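## Task

Take one of the loose grey pegs and push it fully into a free hole of the blue nitrogen ball held by the other gripper, until it locks, without disturbing any pegs already fitted to that ball.

## Robot and tools

Robot: two six-joint arms with parallel-finger grippers, left_arm and right_arm, facing each other across a table. In the scene frame the origin sits roughly between the arms, +z is up, the table top is at z = +0.020 m, and left_arm stands on the +y side (arm names do not match image sides). Calibrated bases: left_arm at (-0.022, +0.456, +0.039) m, right_arm at (-0.030, -0.446, +0.039) m. Each gripper's fingers point along its own +x and close along its y; the reported end_effector_position is the pinch point between the fingers, 3-4 cm back from the tips, and only the last 1.5 cm of each finger is flat.

Frames: every hand pose, velocity, Hand target and wrist-camera pose is given in that arm's own base frame. Fixed cameras (cam_high) and the table use the scene frame. Offsets you command run along the axes of the arm's current Hand target.

execute_actions(actions, cameras): actions is a list of actions; each action is a table of up to 15 rows, one per 1/30 s step, and a short table repeats its final row to fill 15 steps (0.5 s per action). Every row holds 14 numbers in [-1, 1], always both arms: left_arm dx, dy, dz, rx, ry, rz, opening, then right_arm's seven in the same order. The first six are an offset, not a pose: displacement and rotation vector (rx, ry, rz together) relative to the Hand target as it stood when that action began, and each row is measured from that same start, not from the row before. Scale: 1.0 = 0.6 m or 180 degrees. Sending the same offset again moves the arm further. All six zero means hold at (re-request) the Hand target. opening is absolute: +1 fully open (0.080 m), -1 closed, empty fingers meet near -0.78; closing from open takes at least about 0.6 s. An empty actions list returns state plus all camera images, scene number and task.

move(target, speed, blend, opening_speed, grip_force, blocking, cameras): target is one 14-number row or a list of up to 15 rows, same layout and scale as above; every row is an offset from the Hand targets at the start of the move, not from the previous row. speed: top path speed in m/s, 0.002 to 4.3, default 0.25 (rotation up to twice that in rad/s), one value or one per target. blend: corner rounding radius in m for lists, 0 (default) stops at each target. opening_speed: opening change per second on the -1..+1 scale, at least 0.2. grip_force: per-pad limit in N, 8 to 34, one value or one per arm; persists. blocking=false returns after about 0.5 s while the move continues. Paths are straight, end together, last 0.5 to 10 s, and do not avoid obstacles or the other arm. A changed opening in the first target may pause paths; later targets change openings only on arrival with everything at rest.

wait(seconds 0-10): lets time pass holding the last commands. stop(): brakes a running move. zoom_image(camera, region [x0, y0, x1, y1] pixels, at most 504 x 504): closer look at cam_high, cam_left_wrist or cam_right_wrist from the latest images (each 896x504). read_manual: licence text only. finished_scene(scene 1 or 2): ends the scene irrevocably; call it only once the peg is seated and stable.

Reading results: end_effector_position (m), end_effector_quat_wxyz, velocities, Hand target (last commanded pose after clipping; next offsets count from it), Tool commands, grip_measured (same scale as opening; reads a little narrower than a firmly gripped part), grip_effort_n (motor effort, negative closing; not pad force), Joint positions/torques, External joint torques (estimated outside push per joint). Joint velocities may say within noise. A move adds a move: line: done (within 8 mm and 2 degrees), off_target, moving, held (a check withheld steps), blocked (gripper stopped far from its path by something), fault; limits=paced means the pose was clipped. Lines MOTOR HOT, TORQUE FAULT, OVER-SPEED FAULT or OVER-TEMPERATURE FAULT flag trouble.

Behaviour: commanded orientation is clipped to 32 degrees from the current one each step. Grippers often stop short or sag and tilt, especially at long reach; check position and orientation after each move and correct with an offset. Tiny moves may not happen or go astray. To grip, command an opening about 0.08 below the reading at first contact.

Avoid: letting any part fall, or leaving one off the table; releasing moving parts; fast or hard contact with the table or heavy things; any press between the two arms, their fingers or cameras (a gripper closing on the other's fingers counts); strain on camera cables; contact torques reaching the limits (waist 17.4, shoulder 21.6, elbow 21.5, wrist pitch 5.67, wrist yaw 5.65, wrist roll 5.3 N m; held weight counts), which freezes the arm for 10 s; large one-step jumps (over-speed); long stretched or stalled pushing (motor heat); paths passing near an arm's own base. Loose objects may get nudged occasionally. Time spent thinking also runs the clock, and smooth, efficient motion is preferred.

Each tool is called after ">>>" as a command line: name --argument value for each argument, lists and objects as JSON in quotes; but a table of rows of numbers goes row by row, as --pt "numbers of a row", without its own name.

## Session

>>> execute_actions --actions '[]'

Scene clock: 0.00 s.
left_arm: end_effector_position=(+0.4569, +0.3505, +0.1267) grip_measured=-0.329 grip_effort_n=n/a end_effector_quat_wxyz=(+0.989, +0.014, +0.142, -0.046) | right_arm: end_effector_position=(+0.3157, +0.0000, +0.3228) grip_measured=+1.000 grip_effort_n=n/a end_effector_quat_wxyz=(+1.000, +0.000, -0.025, +0.000)
Joint positions: left_arm=[0.86 2.272 1.6 0.203 0.897 0.392 0.02] | right_arm=[0 0.85 0.65 0.25 0 0 0.08]
Joint velocities: within noise
Joint torques (N m): no reading
External joint torques (N m): no reading
Heat: left arm: hottest wrist roll 36 °C (+0.0 °C/min); right arm: hottest wrist pitch 34 °C (+0.0 °C/min).
Hand target: left_arm +0.4572, +0.3508, +0.1304; +0.989, +0.018, +0.139, -0.046 | right_arm +0.3152, +0.0000, +0.3257; +1.000, +0.000, -0.029, +0.000
Tool commands: left_gripper/opening=-0.465091 right_gripper/opening=+1.0

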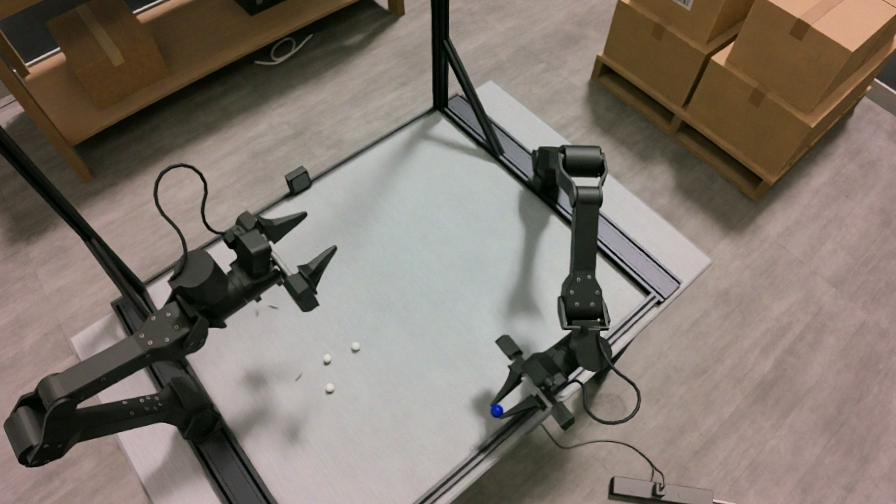

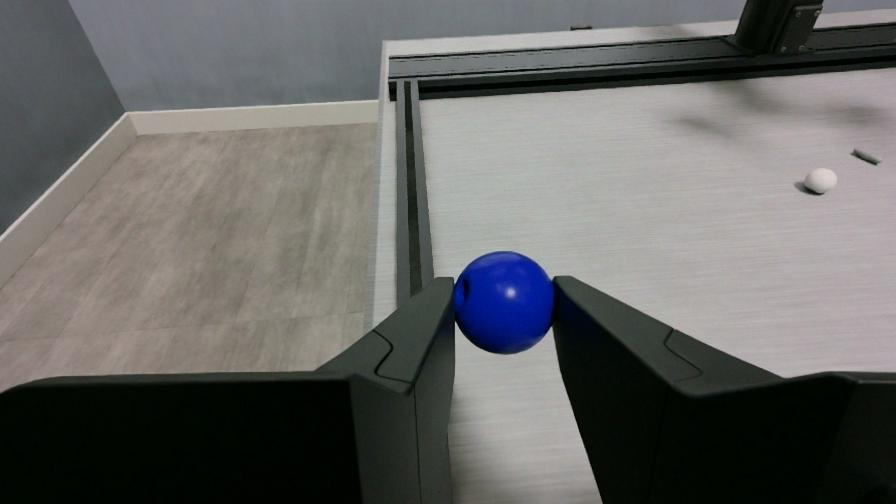

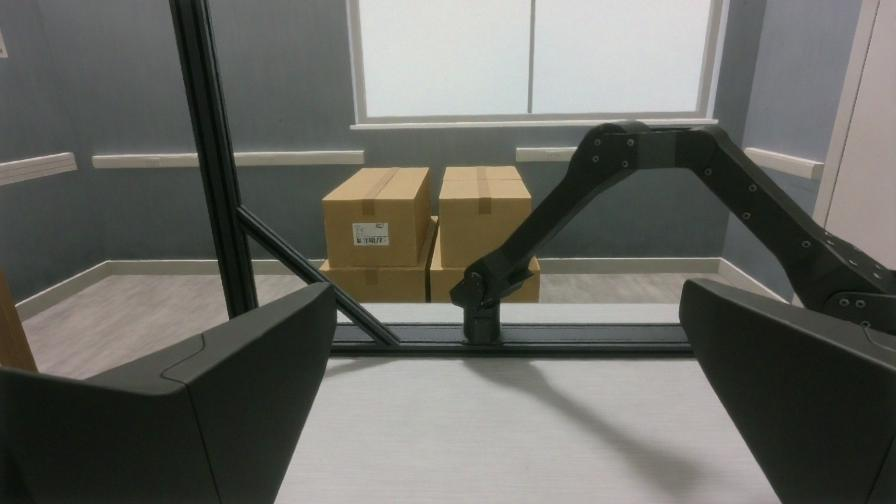

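>>> zoom_image --camera "cam_left_wrist" --region '[400, 220, 620, 380]'

>>> zoom_image --camera "cam_high" --region '[220, 280, 400, 420]'

>>> zoom_image --camera "cam_high" --region '[450, 350, 600, 450]'

Scaled by 2.291 from the camera's 896x504 image, which has a finer 1280x720 frame.

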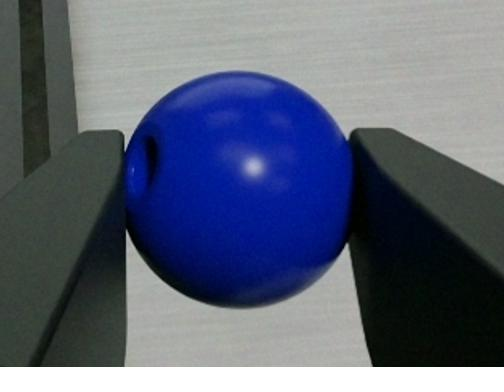

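Scaled by 2.800 from the camera's 896x504 image, which has a finer 1280x720 frame.

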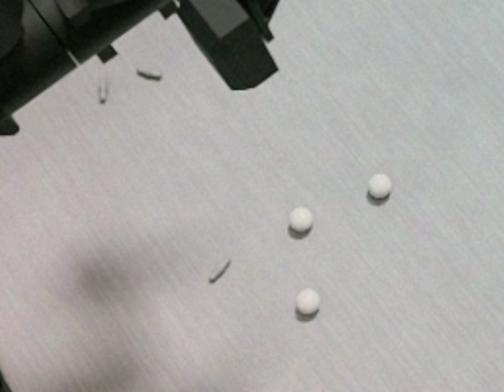

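Scaled by 3.360 from the camera's 896x504 image, which has a finer 1280x720 frame.

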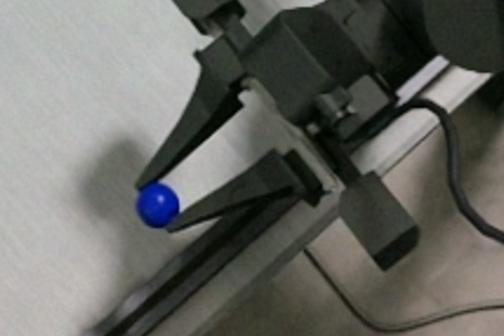

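>>> move --target '[-0.15,-0.206,0.17,0,0,0,-0.465,-0.185,0.05,-0.166,0,0.435,0,1]' --cameras '["all"]'

Scene clock: 12.07 s.
left_arm: end_effector_position=(+0.3888, +0.2337, +0.2489) grip_measured=-0.329 grip_effort_n=-83.5 end_effector_quat_wxyz=(+0.989, +0.018, +0.139, -0.048) | right_arm: end_effector_position=(+0.2080, +0.0286, +0.2173) grip_measured=+1.000 grip_effort_n=0.7 end_effector_quat_wxyz=(+0.792, -0.002, +0.611, -0.001)
Joint positions: left_arm=[0.79 1.641 1.209 0.005 0.837 0.348 0.02] | right_arm=[0.171 1.169 1.259 -1.409 0.047 0.162 0.08]
Joint torques (N m): left_arm=[-0.37 -9.93 5.24 1.39 0.05 -0.13] | right_arm=[0.16 -2.55 6.35 0.72 -0.05 0.19]
External joint torques (N m): left_arm=[-0.36 -2.85 -1.29 -0.03 -0.15 -0.13] | right_arm=[0.17 0.19 0.81 -0.01 -0.09 0.19]
Heat: left arm: hottest shoulder 38 °C (+24.9 °C/min); right arm: hottest wrist pitch 36 °C (+9.9 °C/min).
Hand target: left_arm +0.3871, +0.2306, +0.2506; +0.989, +0.018, +0.139, -0.046 | right_arm +0.2102, +0.0300, +0.2199; +0.794, +0.000, +0.609, +0.000
Off the commanded pose: left_arm 0.004 m, 0 deg | right_arm 0.004 m, 0 deg.
move: done
camera_calibration:
cam_left_wrist: T_world_to_cam=[[-0.0866003, -0.994857, -0.0525343, 0.289761], [-0.632366, 0.0956403, -0.768743, 0.435489], [0.769814, -0.0333526, -0.637396, -0.056533], [0, 0, 0, 1]] pos_world=[0.344002, 0.244735, 0.313968]
cam_right_wrist: T_world_to_cam=[[-0.0116719, -0.999846, 0.0130985, 0.0389387], [-0.999053, 0.0122099, 0.0417713, 0.225495], [-0.0419248, -0.0125985, -0.999041, 0.30402], [0, 0, 0, 1]] pos_world=[0.238482, 0.0400096, 0.2938]

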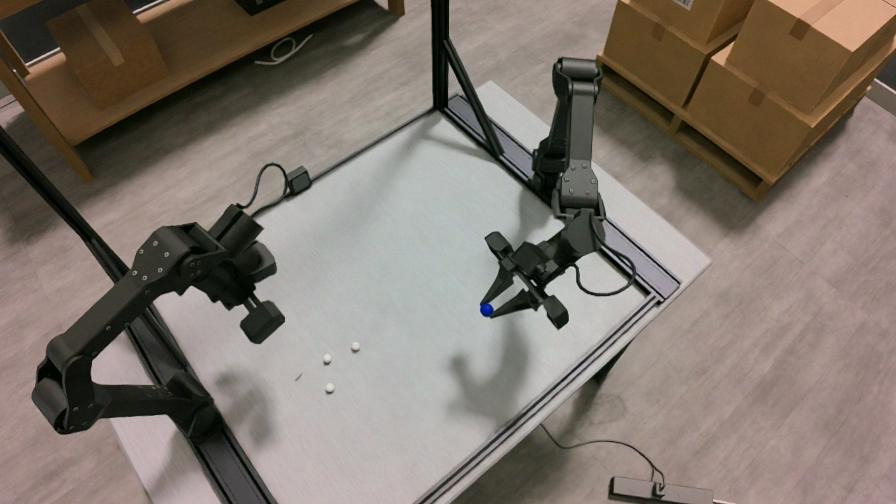

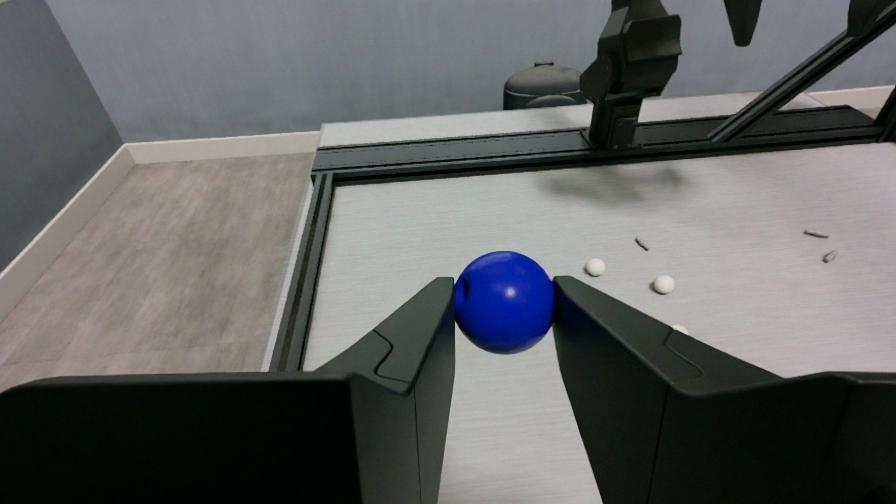

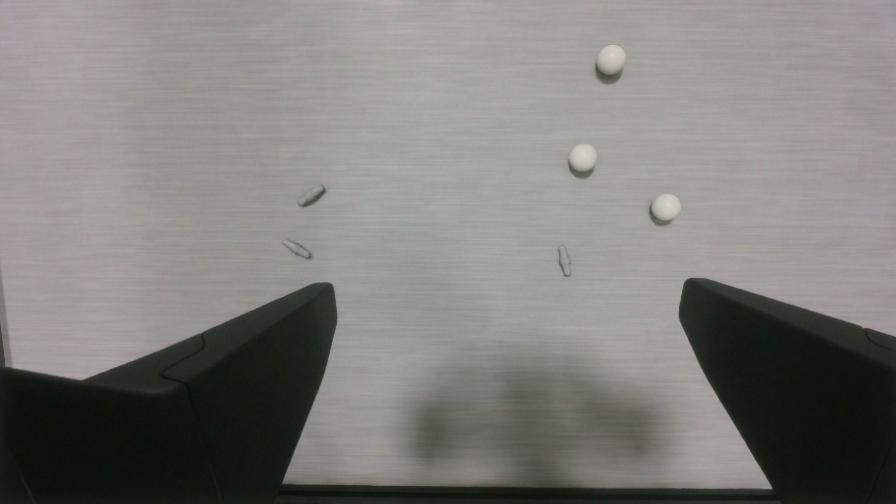

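>>> zoom_image --camera "cam_right_wrist" --region '[270, 170, 350, 270]'

>>> zoom_image --camera "cam_right_wrist" --region '[530, 220, 610, 300]'

>>> zoom_image --camera "cam_left_wrist" --region '[430, 230, 580, 370]'

Scaled by 5.040 from the camera's 896x504 image, which has a finer 1280x720 frame.

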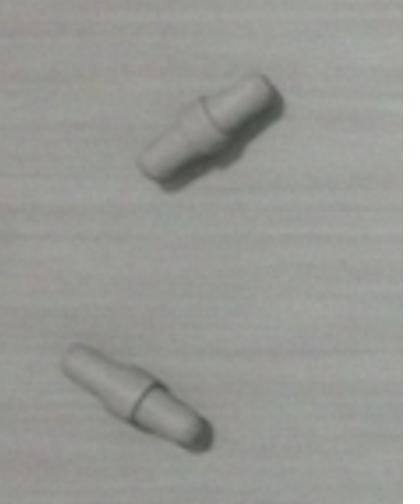

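Scaled by 6.300 from the camera's 896x504 image, which has a finer 1280x720 frame.

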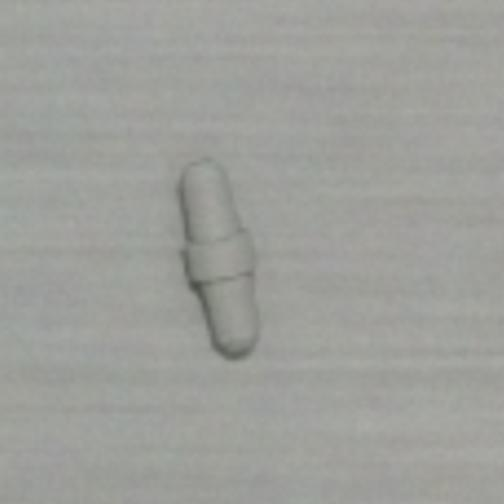

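Scaled by 3.360 from the camera's 896x504 image, which has a finer 1280x720 frame.

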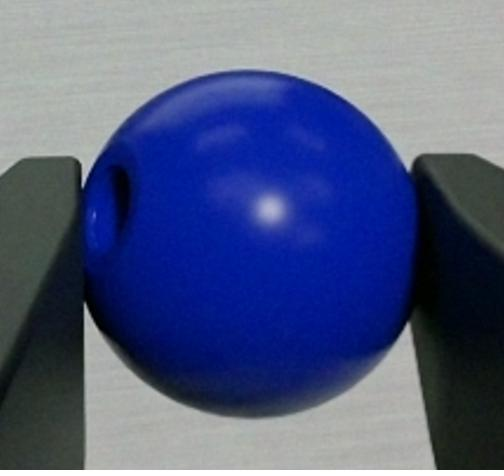

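>>> move --target '[0,0,0,0,0,0,-0.465,0.0447,-0.3867,0.290,0.0908,-0.4096,-0.1184,1]' --cameras '["all"]'

Scene clock: 23.13 s.
left_arm: end_effector_position=(+0.3888, +0.2337, +0.2489) grip_measured=-0.329 grip_effort_n=-83.5 end_effector_quat_wxyz=(+0.989, +0.018, +0.139, -0.048) | right_arm: end_effector_position=(+0.3844, -0.2000, +0.2411) grip_measured=+1.000 grip_effort_n=0.7 end_effector_quat_wxyz=(+0.977, -0.003, -0.001, -0.214)
Joint positions: left_arm=[0.79 1.641 1.209 0.005 0.837 0.348 0.02] | right_arm=[-0.505 1.483 0.72 0.767 -0.074 -0.005 0.08]
Joint torques (N m): left_arm=[-0.32 -9.93 5.25 1.38 0.05 -0.12] | right_arm=[-0.3 -5 5.55 2.09 0.09 0.23]
External joint torques (N m): left_arm=[-0.35 -2.92 -1.25 -0.03 -0.14 -0.12] | right_arm=[-0.27 0.49 -0.56 0.47 0.08 0.23]
Heat: left arm: hottest shoulder 41 °C (+20.7 °C/min); right arm: hottest wrist pitch 36 °C (+5.2 °C/min).
Hand target: left_arm +0.3871, +0.2306, +0.2506; +0.989, +0.018, +0.139, -0.046 | right_arm +0.3852, -0.2019, +0.2391; +0.976, +0.000, +0.000, -0.216
Off the commanded pose: left_arm 0.004 m, 0 deg | right_arm 0.003 m, 1 deg.
move: done
camera_calibration:
cam_left_wrist: T_world_to_cam=[[-0.0866003, -0.994857, -0.0525343, 0.289761], [-0.632366, 0.0956403, -0.768743, 0.435489], [0.769814, -0.0333526, -0.637396, -0.056533], [0, 0, 0, 1]] pos_world=[0.344002, 0.244735, 0.313968]
cam_right_wrist: T_world_to_cam=[[-0.428406, -0.903571, -0.00520812, -0.00402888], [-0.261003, 0.129262, -0.956645, 0.38403], [0.86507, -0.408473, -0.291211, -0.266135], [0, 0, 0, 1]] pos_world=[0.328733, -0.16199, 0.289858]

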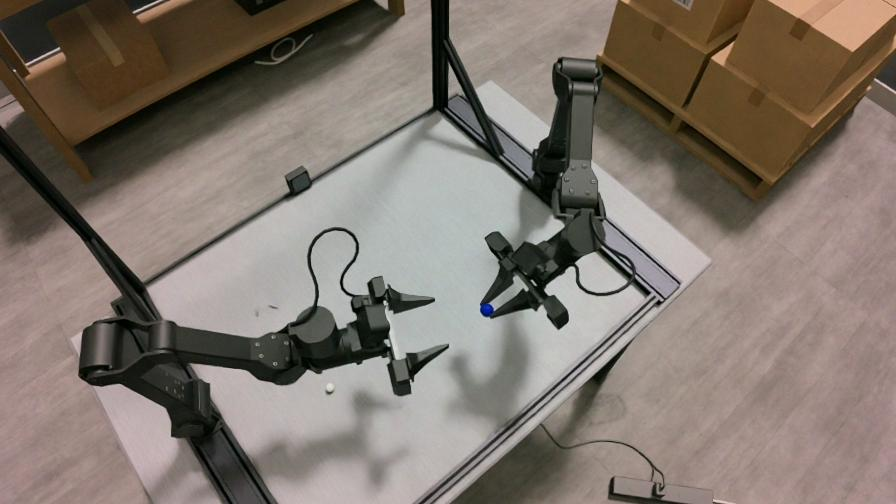

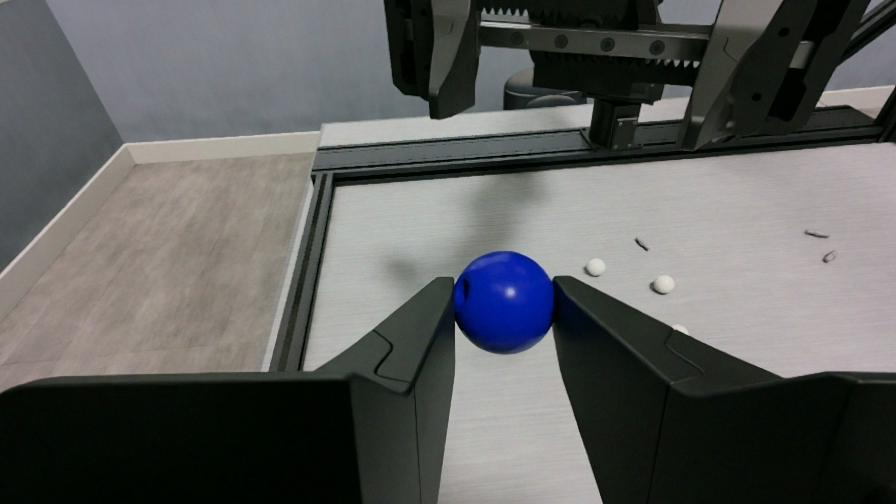

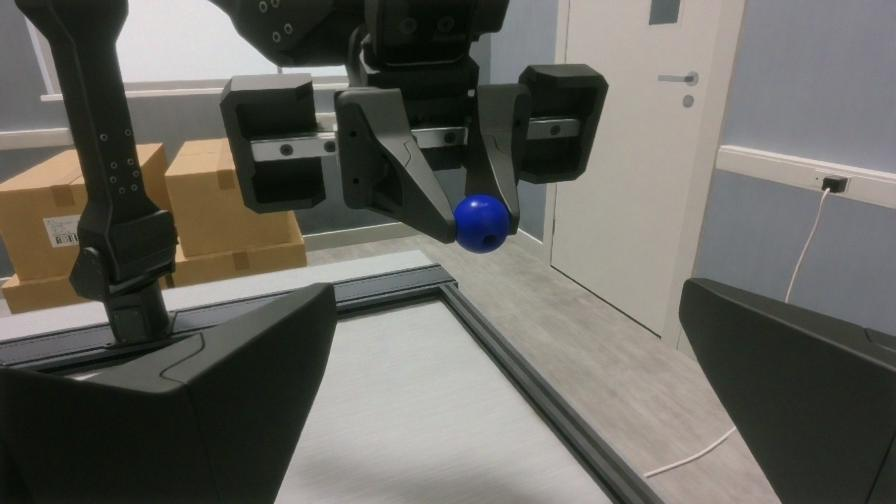

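>>> zoom_image --camera "cam_right_wrist" --region '[430, 180, 540, 270]'

Scaled by 4.582 from the camera's 896x504 image, which has a finer 1280x720 frame.

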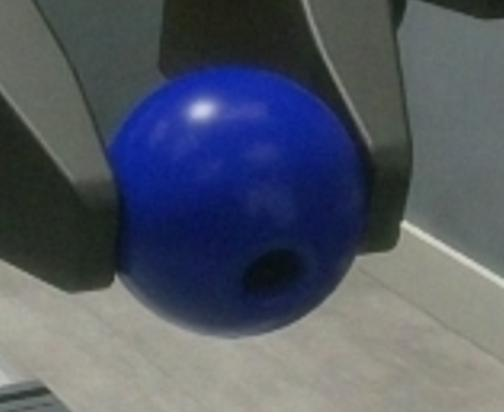

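>>> move --target '[0.0088,-0.3373,-0.0773,0.4842,-0.0726,0.1146,-0.465,-0.3773,0.1163,-0.2652,-0.1456,0.4845,0.1456,1]' --cameras '["all"]'

Scene clock: 44.63 s.
left_arm: end_effector_position=(+0.3608, +0.0317, +0.2049) grip_measured=-0.329 grip_effort_n=-83.5 end_effector_quat_wxyz=(+0.707, +0.705, -0.043, +0.033) | right_arm: end_effector_position=(+0.2067, -0.0427, +0.0786) grip_measured=+1.000 grip_effort_n=0.2 end_effector_quat_wxyz=(+0.705, -0.052, +0.706, +0.054)
Joint positions: left_arm=[0.158 1.387 0.342 1.154 0.17 1.551 0.02] | right_arm=[-0.205 1.372 0.869 -1.07 -0.003 -0.355 0.08]
Joint torques (N m): left_arm=[-0.37 -3.33 4.02 1.84 -0.23 0.13] | right_arm=[0.13 -3.55 5.99 0.24 0.03 0.22]
External joint torques (N m): left_arm=[-0.36 0.6 -1.27 0.25 -0.21 0.18] | right_arm=[0.16 0.31 0.67 -0.11 0.05 0.22]
Heat: left arm: hottest shoulder 43 °C (+13.4 °C/min); right arm: hottest wrist pitch 39 °C (+6.7 °C/min).
Hand target: left_arm +0.3599, +0.0310, +0.2002; +0.706, +0.707, -0.038, +0.031 | right_arm +0.2096, -0.0430, +0.0799; +0.705, -0.052, +0.705, +0.052
Off the commanded pose: left_arm 0.005 m, 1 deg | right_arm 0.003 m, 0 deg.
move: done
camera_calibration:
cam_left_wrist: T_world_to_cam=[[0.128648, 0.0235443, -0.991411, 0.166489], [-0.387103, 0.9216, -0.0283451, 0.137003], [0.913017, 0.387425, 0.127676, -0.291504], [0, 0, 0, 1]] pos_world=[0.297764, -0.0172463, 0.20616]
cam_right_wrist: T_world_to_cam=[[0.13853, -0.990324, 0.00828614, -0.0608717], [-0.946474, -0.129924, 0.295476, 0.194026], [-0.29154, -0.0487748, -0.955314, 0.211105], [0, 0, 0, 1]] pos_world=[0.253619, -0.0247775, 0.144846]

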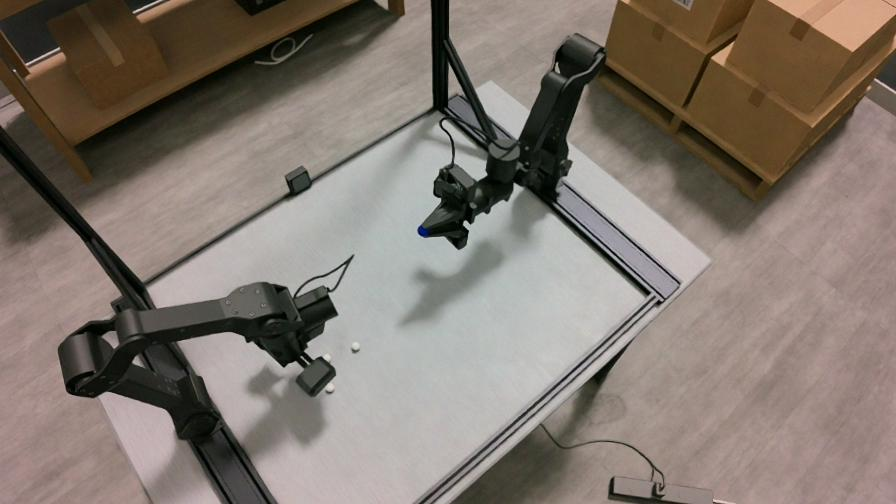

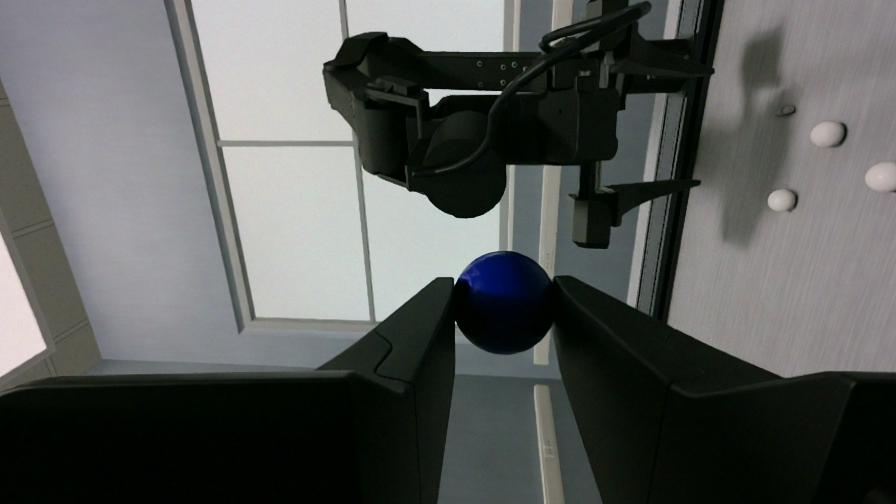

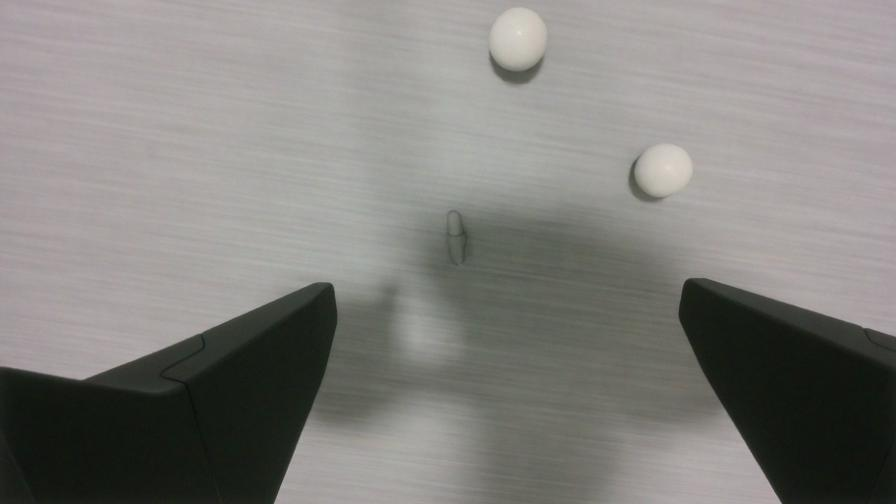

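>>> zoom_image --camera "cam_right_wrist" --region '[417, 197, 497, 277]'

Scaled by 6.300 from the camera's 896x504 image, which has a finer 1280x720 frame.

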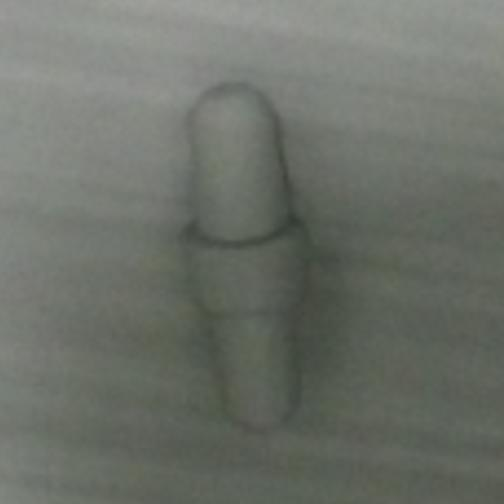

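>>> move --target '[0,0,0,0,0,0,-0.465,0.0768,0.0197,-0.0177,-0.0211,0,0,0]' --cameras '["cam_right_wrist"]' --speed 0.12

>>> zoom_image --camera "cam_right_wrist" --region '[350, 180, 670, 400]'

Scene clock: 54.47 s.
left_arm: end_effector_position=(+0.3608, +0.0317, +0.2048) grip_measured=-0.329 grip_effort_n=-83.5 end_effector_quat_wxyz=(+0.707, +0.705, -0.043, +0.033) | right_arm: end_effector_position=(+0.1997, -0.0335, +0.0370) grip_measured=+0.004 grip_effort_n=-17.0 end_effector_quat_wxyz=(+0.708, -0.073, +0.699, +0.072)
Joint positions: left_arm=[0.158 1.387 0.342 1.154 0.17 1.551 0.02] | right_arm=[-0.168 1.386 0.704 -0.876 -0.002 -0.374 0.035]
Joint torques (N m): left_arm=[-0.37 -3.3 4.02 1.84 -0.23 0.12] | right_arm=[0.31 -3.44 3.64 0.61 0.05 -0.17]
External joint torques (N m): left_arm=[-0.37 0.54 -1.19 0.28 -0.21 0.17] | right_arm=[0.31 0.25 -1.38 0.25 0.07 -0.17]
Heat: left arm: hottest shoulder 41 °C (+8.8 °C/min); right arm: hottest wrist pitch 37 °C (+3.3 °C/min).
Hand target: left_arm +0.3600, +0.0310, +0.2000; +0.706, +0.707, -0.038, +0.030 | right_arm +0.1973, -0.0329, +0.0339; +0.703, -0.075, +0.703, +0.075
Off the commanded pose: left_arm 0.005 m, 1 deg | right_arm 0.004 m, 1 deg.
move: done
camera_calibration:
cam_right_wrist: T_world_to_cam=[[0.19369, -0.980963, 0.0139644, -0.0613463], [-0.942048, -0.181994, 0.281824, 0.198745], [-0.273917, -0.0677415, -0.959365, 0.165806], [0, 0, 0, 1]] pos_world=[0.244526, -0.0127762, 0.103914]
Images, in order (width x height): cam_right_wrist 896x504.

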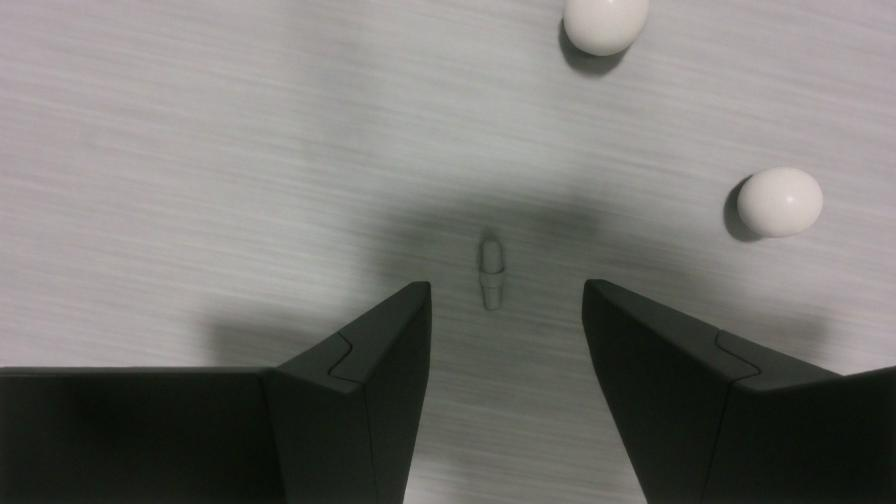

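Scaled by 1.575 from the camera's 896x504 image, which has a finer 1280x720 frame.

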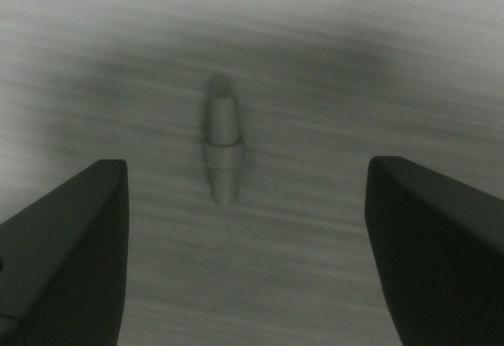

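>>> move --target '[0,0,0,0,0,0,-0.465,0.0232,0.0033,-0.0117,-0.007,0,0,0]' --cameras '["cam_right_wrist"]' --speed 0.06

>>> zoom_image --camera "cam_right_wrist" --region '[400, 220, 620, 380]'

Scene clock: 58.33 s.
left_arm: end_effector_position=(+0.3608, +0.0317, +0.2048) grip_measured=-0.329 grip_effort_n=-83.5 end_effector_quat_wxyz=(+0.707, +0.705, -0.043, +0.033) | right_arm: end_effector_position=(+0.1927, -0.0323, +0.0229) grip_measured=+0.004 grip_effort_n=-16.5 end_effector_quat_wxyz=(+0.707, -0.082, +0.698, +0.081)
Joint positions: left_arm=[0.158 1.387 0.342 1.154 0.17 1.551 0.02] | right_arm=[-0.168 1.387 0.642 -0.813 -0.002 -0.4 0.035]
Joint torques (N m): left_arm=[-0.37 -3.3 4 1.84 -0.23 0.12] | right_arm=[-0.1 -3.2 3.54 0.59 0.02 -0.17]
External joint torques (N m): left_arm=[-0.36 0.56 -1.22 0.28 -0.22 0.17] | right_arm=[-0.1 0.34 -1.3 0.25 0.04 -0.17]
Heat: left arm: hottest shoulder 41 °C (+8.2 °C/min); right arm: hottest wrist pitch 37 °C (+3.1 °C/min).
Hand target: left_arm +0.3600, +0.0310, +0.2000; +0.706, +0.707, -0.038, +0.030 | right_arm +0.1900, -0.0324, +0.0199; +0.702, -0.083, +0.702, +0.083
Off the commanded pose: left_arm 0.005 m, 1 deg | right_arm 0.004 m, 1 deg.
move: done
camera_calibration:
cam_right_wrist: T_world_to_cam=[[0.219055, -0.975609, 0.0142071, -0.0633424], [-0.936922, -0.206259, 0.282197, 0.194495], [-0.272384, -0.0751275, -0.959251, 0.149805], [0, 0, 0, 1]] pos_world=[0.236906, -0.0104267, 0.0897148]
Images, in order (width x height): cam_right_wrist 896x504.

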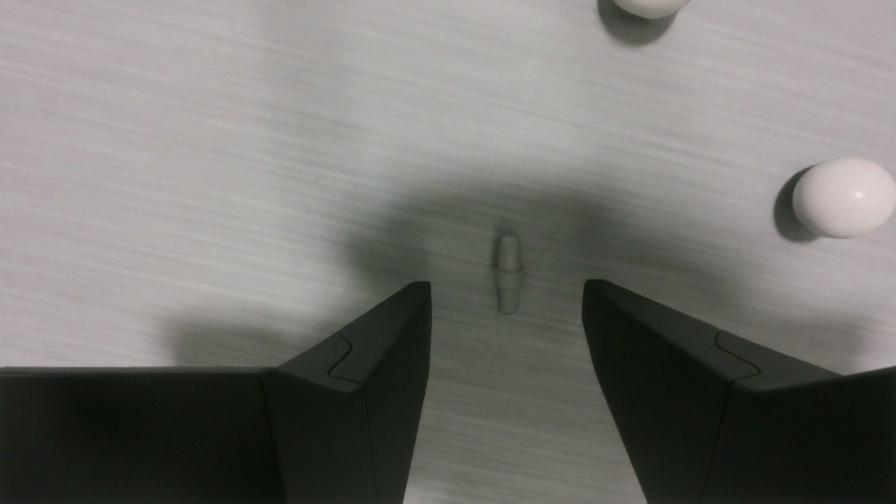

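Scaled by 2.291 from the camera's 896x504 image, which has a finer 1280x720 frame.

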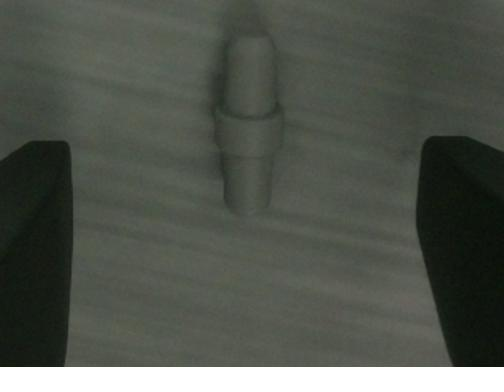

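>>> move --target '[0,0,0,0,0,0,-0.465,0.0068,0,-0.0042,0,0,0,0]' --cameras '["cam_right_wrist"]' --speed 0.04

>>> zoom_image --camera "cam_right_wrist" --region '[400, 220, 620, 380]'

Scene clock: 60.97 s.
left_arm: end_effector_position=(+0.3608, +0.0317, +0.2048) grip_measured=-0.329 grip_effort_n=-83.5 end_effector_quat_wxyz=(+0.707, +0.705, -0.043, +0.033) | right_arm: end_effector_position=(+0.1903, -0.0327, +0.0187) grip_measured=+0.004 grip_effort_n=-17.0 end_effector_quat_wxyz=(+0.707, -0.083, +0.698, +0.082)
Joint positions: left_arm=[0.158 1.387 0.342 1.154 0.17 1.551 0.02] | right_arm=[-0.172 1.387 0.624 -0.794 -0.002 -0.405 0.035]
Joint torques (N m): left_arm=[-0.38 -3.3 4.01 1.84 -0.23 0.12] | right_arm=[-0.47 -3.1 3.39 0.57 0.03 -0.16]
External joint torques (N m): left_arm=[-0.39 0.63 -1.28 0.25 -0.21 0.17] | right_arm=[-0.48 0.38 -1.46 0.19 0.05 -0.16]
Heat: left arm: hottest wrist pitch 41 °C (+7.0 °C/min); right arm: hottest wrist pitch 37 °C (+3.0 °C/min).
Hand target: left_arm +0.3600, +0.0310, +0.2000; +0.706, +0.707, -0.038, +0.030 | right_arm +0.1876, -0.0330, +0.0158; +0.702, -0.083, +0.702, +0.083
Off the commanded pose: left_arm 0.005 m, 1 deg | right_arm 0.004 m, 1 deg.
move: done
camera_calibration:
cam_right_wrist: T_world_to_cam=[[0.220173, -0.975356, 0.0142917, -0.0633418], [-0.936669, -0.207304, 0.282268, 0.193358], [-0.272349, -0.0755346, -0.959229, 0.145209], [0, 0, 0, 1]] pos_world=[0.234606, -0.0107287, 0.0856149]
Images, in order (width x height): cam_right_wrist 896x504.

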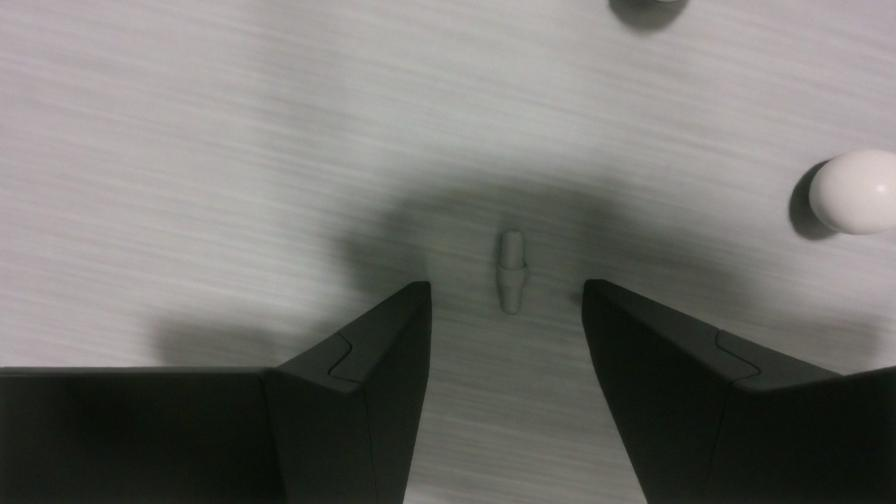

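Scaled by 2.291 from the camera's 896x504 image, which has a finer 1280x720 frame.

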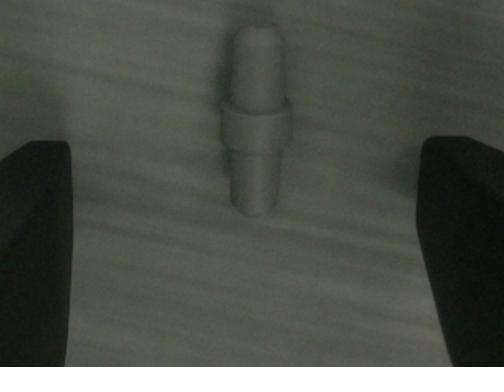

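>>> move --pt "0 0 0 0 0 0 -0.465 0.0005 0 -0.0038 0 0 0 0" --cameras '["cam_right_wrist"]' --speed 0.04

>>> zoom_image --camera "cam_right_wrist" --region '[400, 220, 620, 380]'

Scene clock: 63.33 s.
left_arm: end_effector_position=(+0.3608, +0.0317, +0.2048) grip_measured=-0.329 grip_effort_n=-83.5 end_effector_quat_wxyz=(+0.707, +0.705, -0.043, +0.033) | right_arm: end_effector_position=(+0.1875, -0.0331, +0.0170) grip_measured=+0.004 grip_effort_n=-16.5 end_effector_quat_wxyz=(+0.704, -0.082, +0.700, +0.083)
Joint positions: left_arm=[0.158 1.387 0.342 1.154 0.17 1.551 0.02] | right_arm=[-0.176 1.387 0.616 -0.794 -0.002 -0.41 0.035]
Joint torques (N m): left_arm=[-0.39 -3.3 4.02 1.84 -0.23 0.13] | right_arm=[-0.25 -4.03 3.38 0.55 0.03 -0.15]
External joint torques (N m): left_arm=[-0.41 0.53 -1.15 0.3 -0.21 0.18] | right_arm=[-0.24 -0.53 -1.44 0.2 0.05 -0.15]
Heat: left arm: hottest wrist pitch 42 °C (+8.1 °C/min); right arm: hottest wrist pitch 36 °C (+1.0 °C/min).
Hand target: left_arm +0.3600, +0.0310, +0.2000; +0.706, +0.707, -0.038, +0.030 | right_arm +0.1854, -0.0335, +0.0156; +0.702, -0.083, +0.702, +0.083
Off the commanded pose: left_arm 0.005 m, 1 deg | right_arm 0.003 m, 0 deg.
move: done
camera_calibration:
cam_right_wrist: T_world_to_cam=[[0.220622, -0.975293, 0.0113473, -0.0631612], [-0.934447, -0.208019, 0.289028, 0.190589], [-0.279527, -0.0743694, -0.957253, 0.144162], [0, 0, 0, 1]] pos_world=[0.232327, -0.0112332, 0.0836308]
Images, in order (width x height): cam_right_wrist 896x504.

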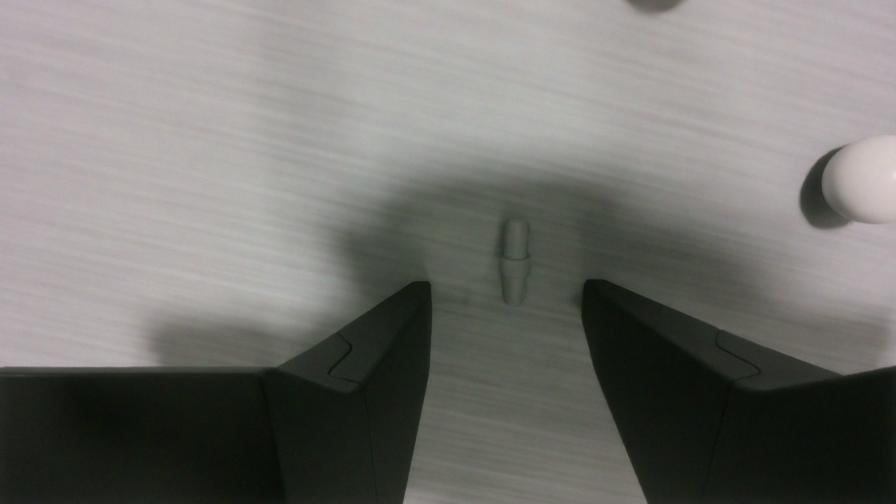

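Scaled by 2.291 from the camera's 896x504 image, which has a finer 1280x720 frame.

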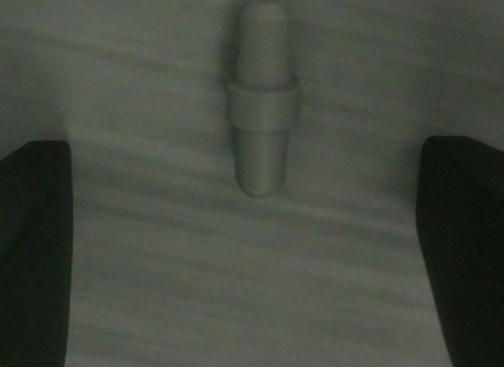

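>>> move --pt "0 0 0 0 0 0 -0.465 -0.0008 -0.0036 0 0 0 0 0" --cameras '["cam_right_wrist"]' --speed 0.04

>>> zoom_image --camera "cam_right_wrist" --region '[400, 220, 620, 380]'

Scene clock: 64.67 s.
left_arm: end_effector_position=(+0.3608, +0.0317, +0.2048) grip_measured=-0.329 grip_effort_n=-83.5 end_effector_quat_wxyz=(+0.707, +0.705, -0.043, +0.033) | right_arm: end_effector_position=(+0.1871, -0.0351, +0.0170) grip_measured=+0.004 grip_effort_n=-17.0 end_effector_quat_wxyz=(+0.704, -0.082, +0.700, +0.082)
Joint positions: left_arm=[0.158 1.387 0.342 1.154 0.17 1.551 0.02] | right_arm=[-0.187 1.387 0.615 -0.794 -0.002 -0.42 0.035]
Joint torques (N m): left_arm=[-0.37 -3.3 4.02 1.84 -0.23 0.12] | right_arm=[-0.35 -3.8 3.9 0.43 0.02 -0.18]
External joint torques (N m): left_arm=[-0.37 0.54 -1.18 0.3 -0.21 0.17] | right_arm=[-0.36 -0.35 -0.87 0.09 0.04 -0.18]
Heat: left arm: hottest wrist pitch 42 °C (+8.0 °C/min); right arm: hottest wrist pitch 36 °C (+1.0 °C/min).
Hand target: left_arm +0.3600, +0.0310, +0.2000; +0.706, +0.707, -0.038, +0.030 | right_arm +0.1858, -0.0357, +0.0160; +0.702, -0.083, +0.702, +0.083
Off the commanded pose: left_arm 0.005 m, 1 deg | right_arm 0.002 m, 0 deg.
move: done
camera_calibration:
cam_right_wrist: T_world_to_cam=[[0.220299, -0.975367, 0.0112996, -0.0649221], [-0.934419, -0.207699, 0.289348, 0.189707], [-0.279874, -0.0743018, -0.957157, 0.143852], [0, 0, 0, 1]] pos_world=[0.231829, -0.0132325, 0.0835314]
Images, in order (width x height): cam_right_wrist 896x504.

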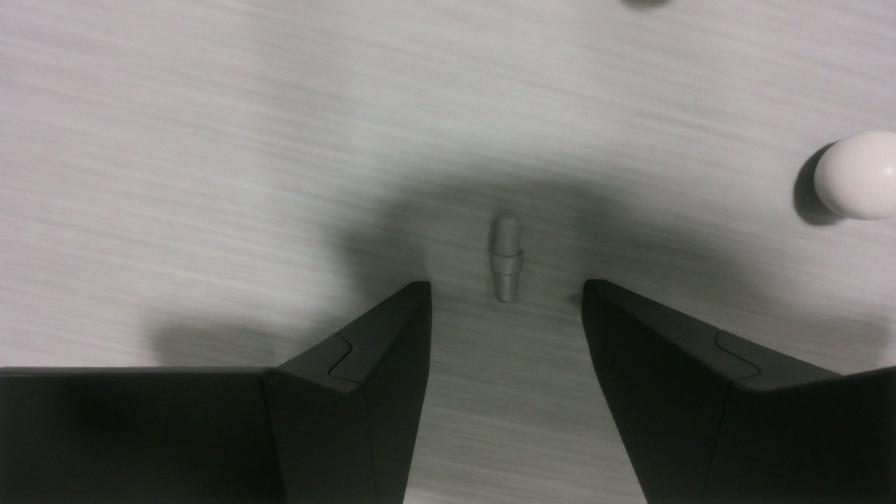

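Scaled by 2.291 from the camera's 896x504 image, which has a finer 1280x720 frame.

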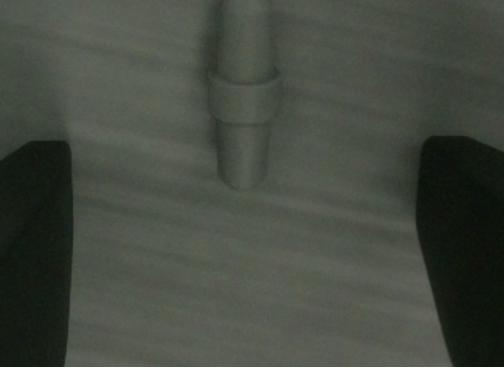

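>>> move --target '[0,0,0,0,0,0,-0.465,0,0,0,0,0,0,-0.8]' --cameras '["cam_right_wrist"]' --opening_speed 0.8

>>> zoom_image --camera "cam_right_wrist" --region '[400, 200, 620, 360]'

Scene clock: 66.63 s.
left_arm: end_effector_position=(+0.3608, +0.0317, +0.2048) grip_measured=-0.329 grip_effort_n=-83.5 end_effector_quat_wxyz=(+0.707, +0.705, -0.043, +0.033) | right_arm: end_effector_position=(+0.1871, -0.0351, +0.0170) grip_measured=-0.745 grip_effort_n=-83.5 end_effector_quat_wxyz=(+0.704, -0.082, +0.700, +0.083)
Joint positions: left_arm=[0.158 1.387 0.342 1.154 0.17 1.551 0.02] | right_arm=[-0.187 1.387 0.615 -0.794 -0.002 -0.42 0.001]
Joint torques (N m): left_arm=[-0.38 -3.3 4.02 1.84 -0.23 0.12] | right_arm=[-0.22 -3.81 3.78 0.39 0.02 -0.16]
External joint torques (N m): left_arm=[-0.38 0.53 -1.15 0.29 -0.21 0.17] | right_arm=[-0.26 -0.36 -0.96 0.07 0.05 -0.16]
Heat: left arm: hottest wrist pitch 42 °C (+7.0 °C/min); right arm: hottest wrist pitch 36 °C (+0.0 °C/min).
Hand target: left_arm +0.3600, +0.0310, +0.2000; +0.706, +0.707, -0.038, +0.030 | right_arm +0.1858, -0.0356, +0.0160; +0.702, -0.083, +0.702, +0.083
Off the commanded pose: left_arm 0.005 m, 1 deg | right_arm 0.002 m, 0 deg.
move: done
camera_calibration:
cam_right_wrist: T_world_to_cam=[[0.22062, -0.975295, 0.011276, -0.0649942], [-0.934346, -0.208012, 0.289359, 0.189685], [-0.279865, -0.074374, -0.957154, 0.143849], [0, 0, 0, 1]] pos_world=[0.231828, -0.0132332, 0.0835315]
Images, in order (width x height): cam_right_wrist 896x504.

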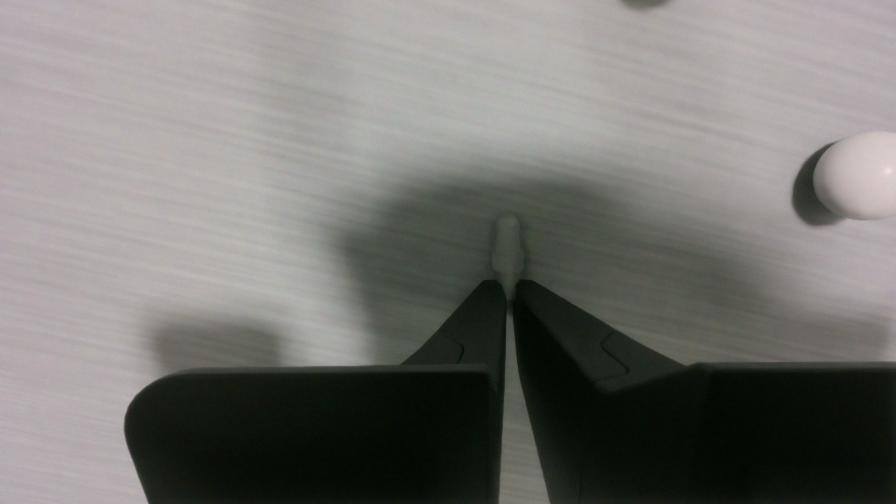

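Scaled by 2.291 from the camera's 896x504 image, which has a finer 1280x720 frame.

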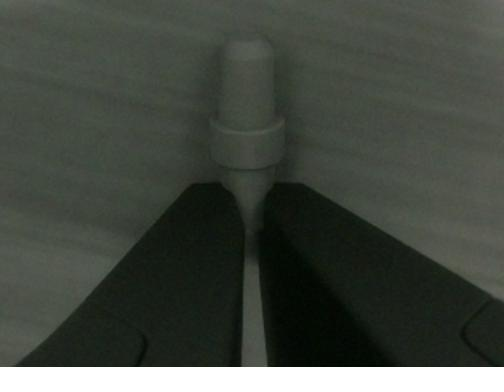

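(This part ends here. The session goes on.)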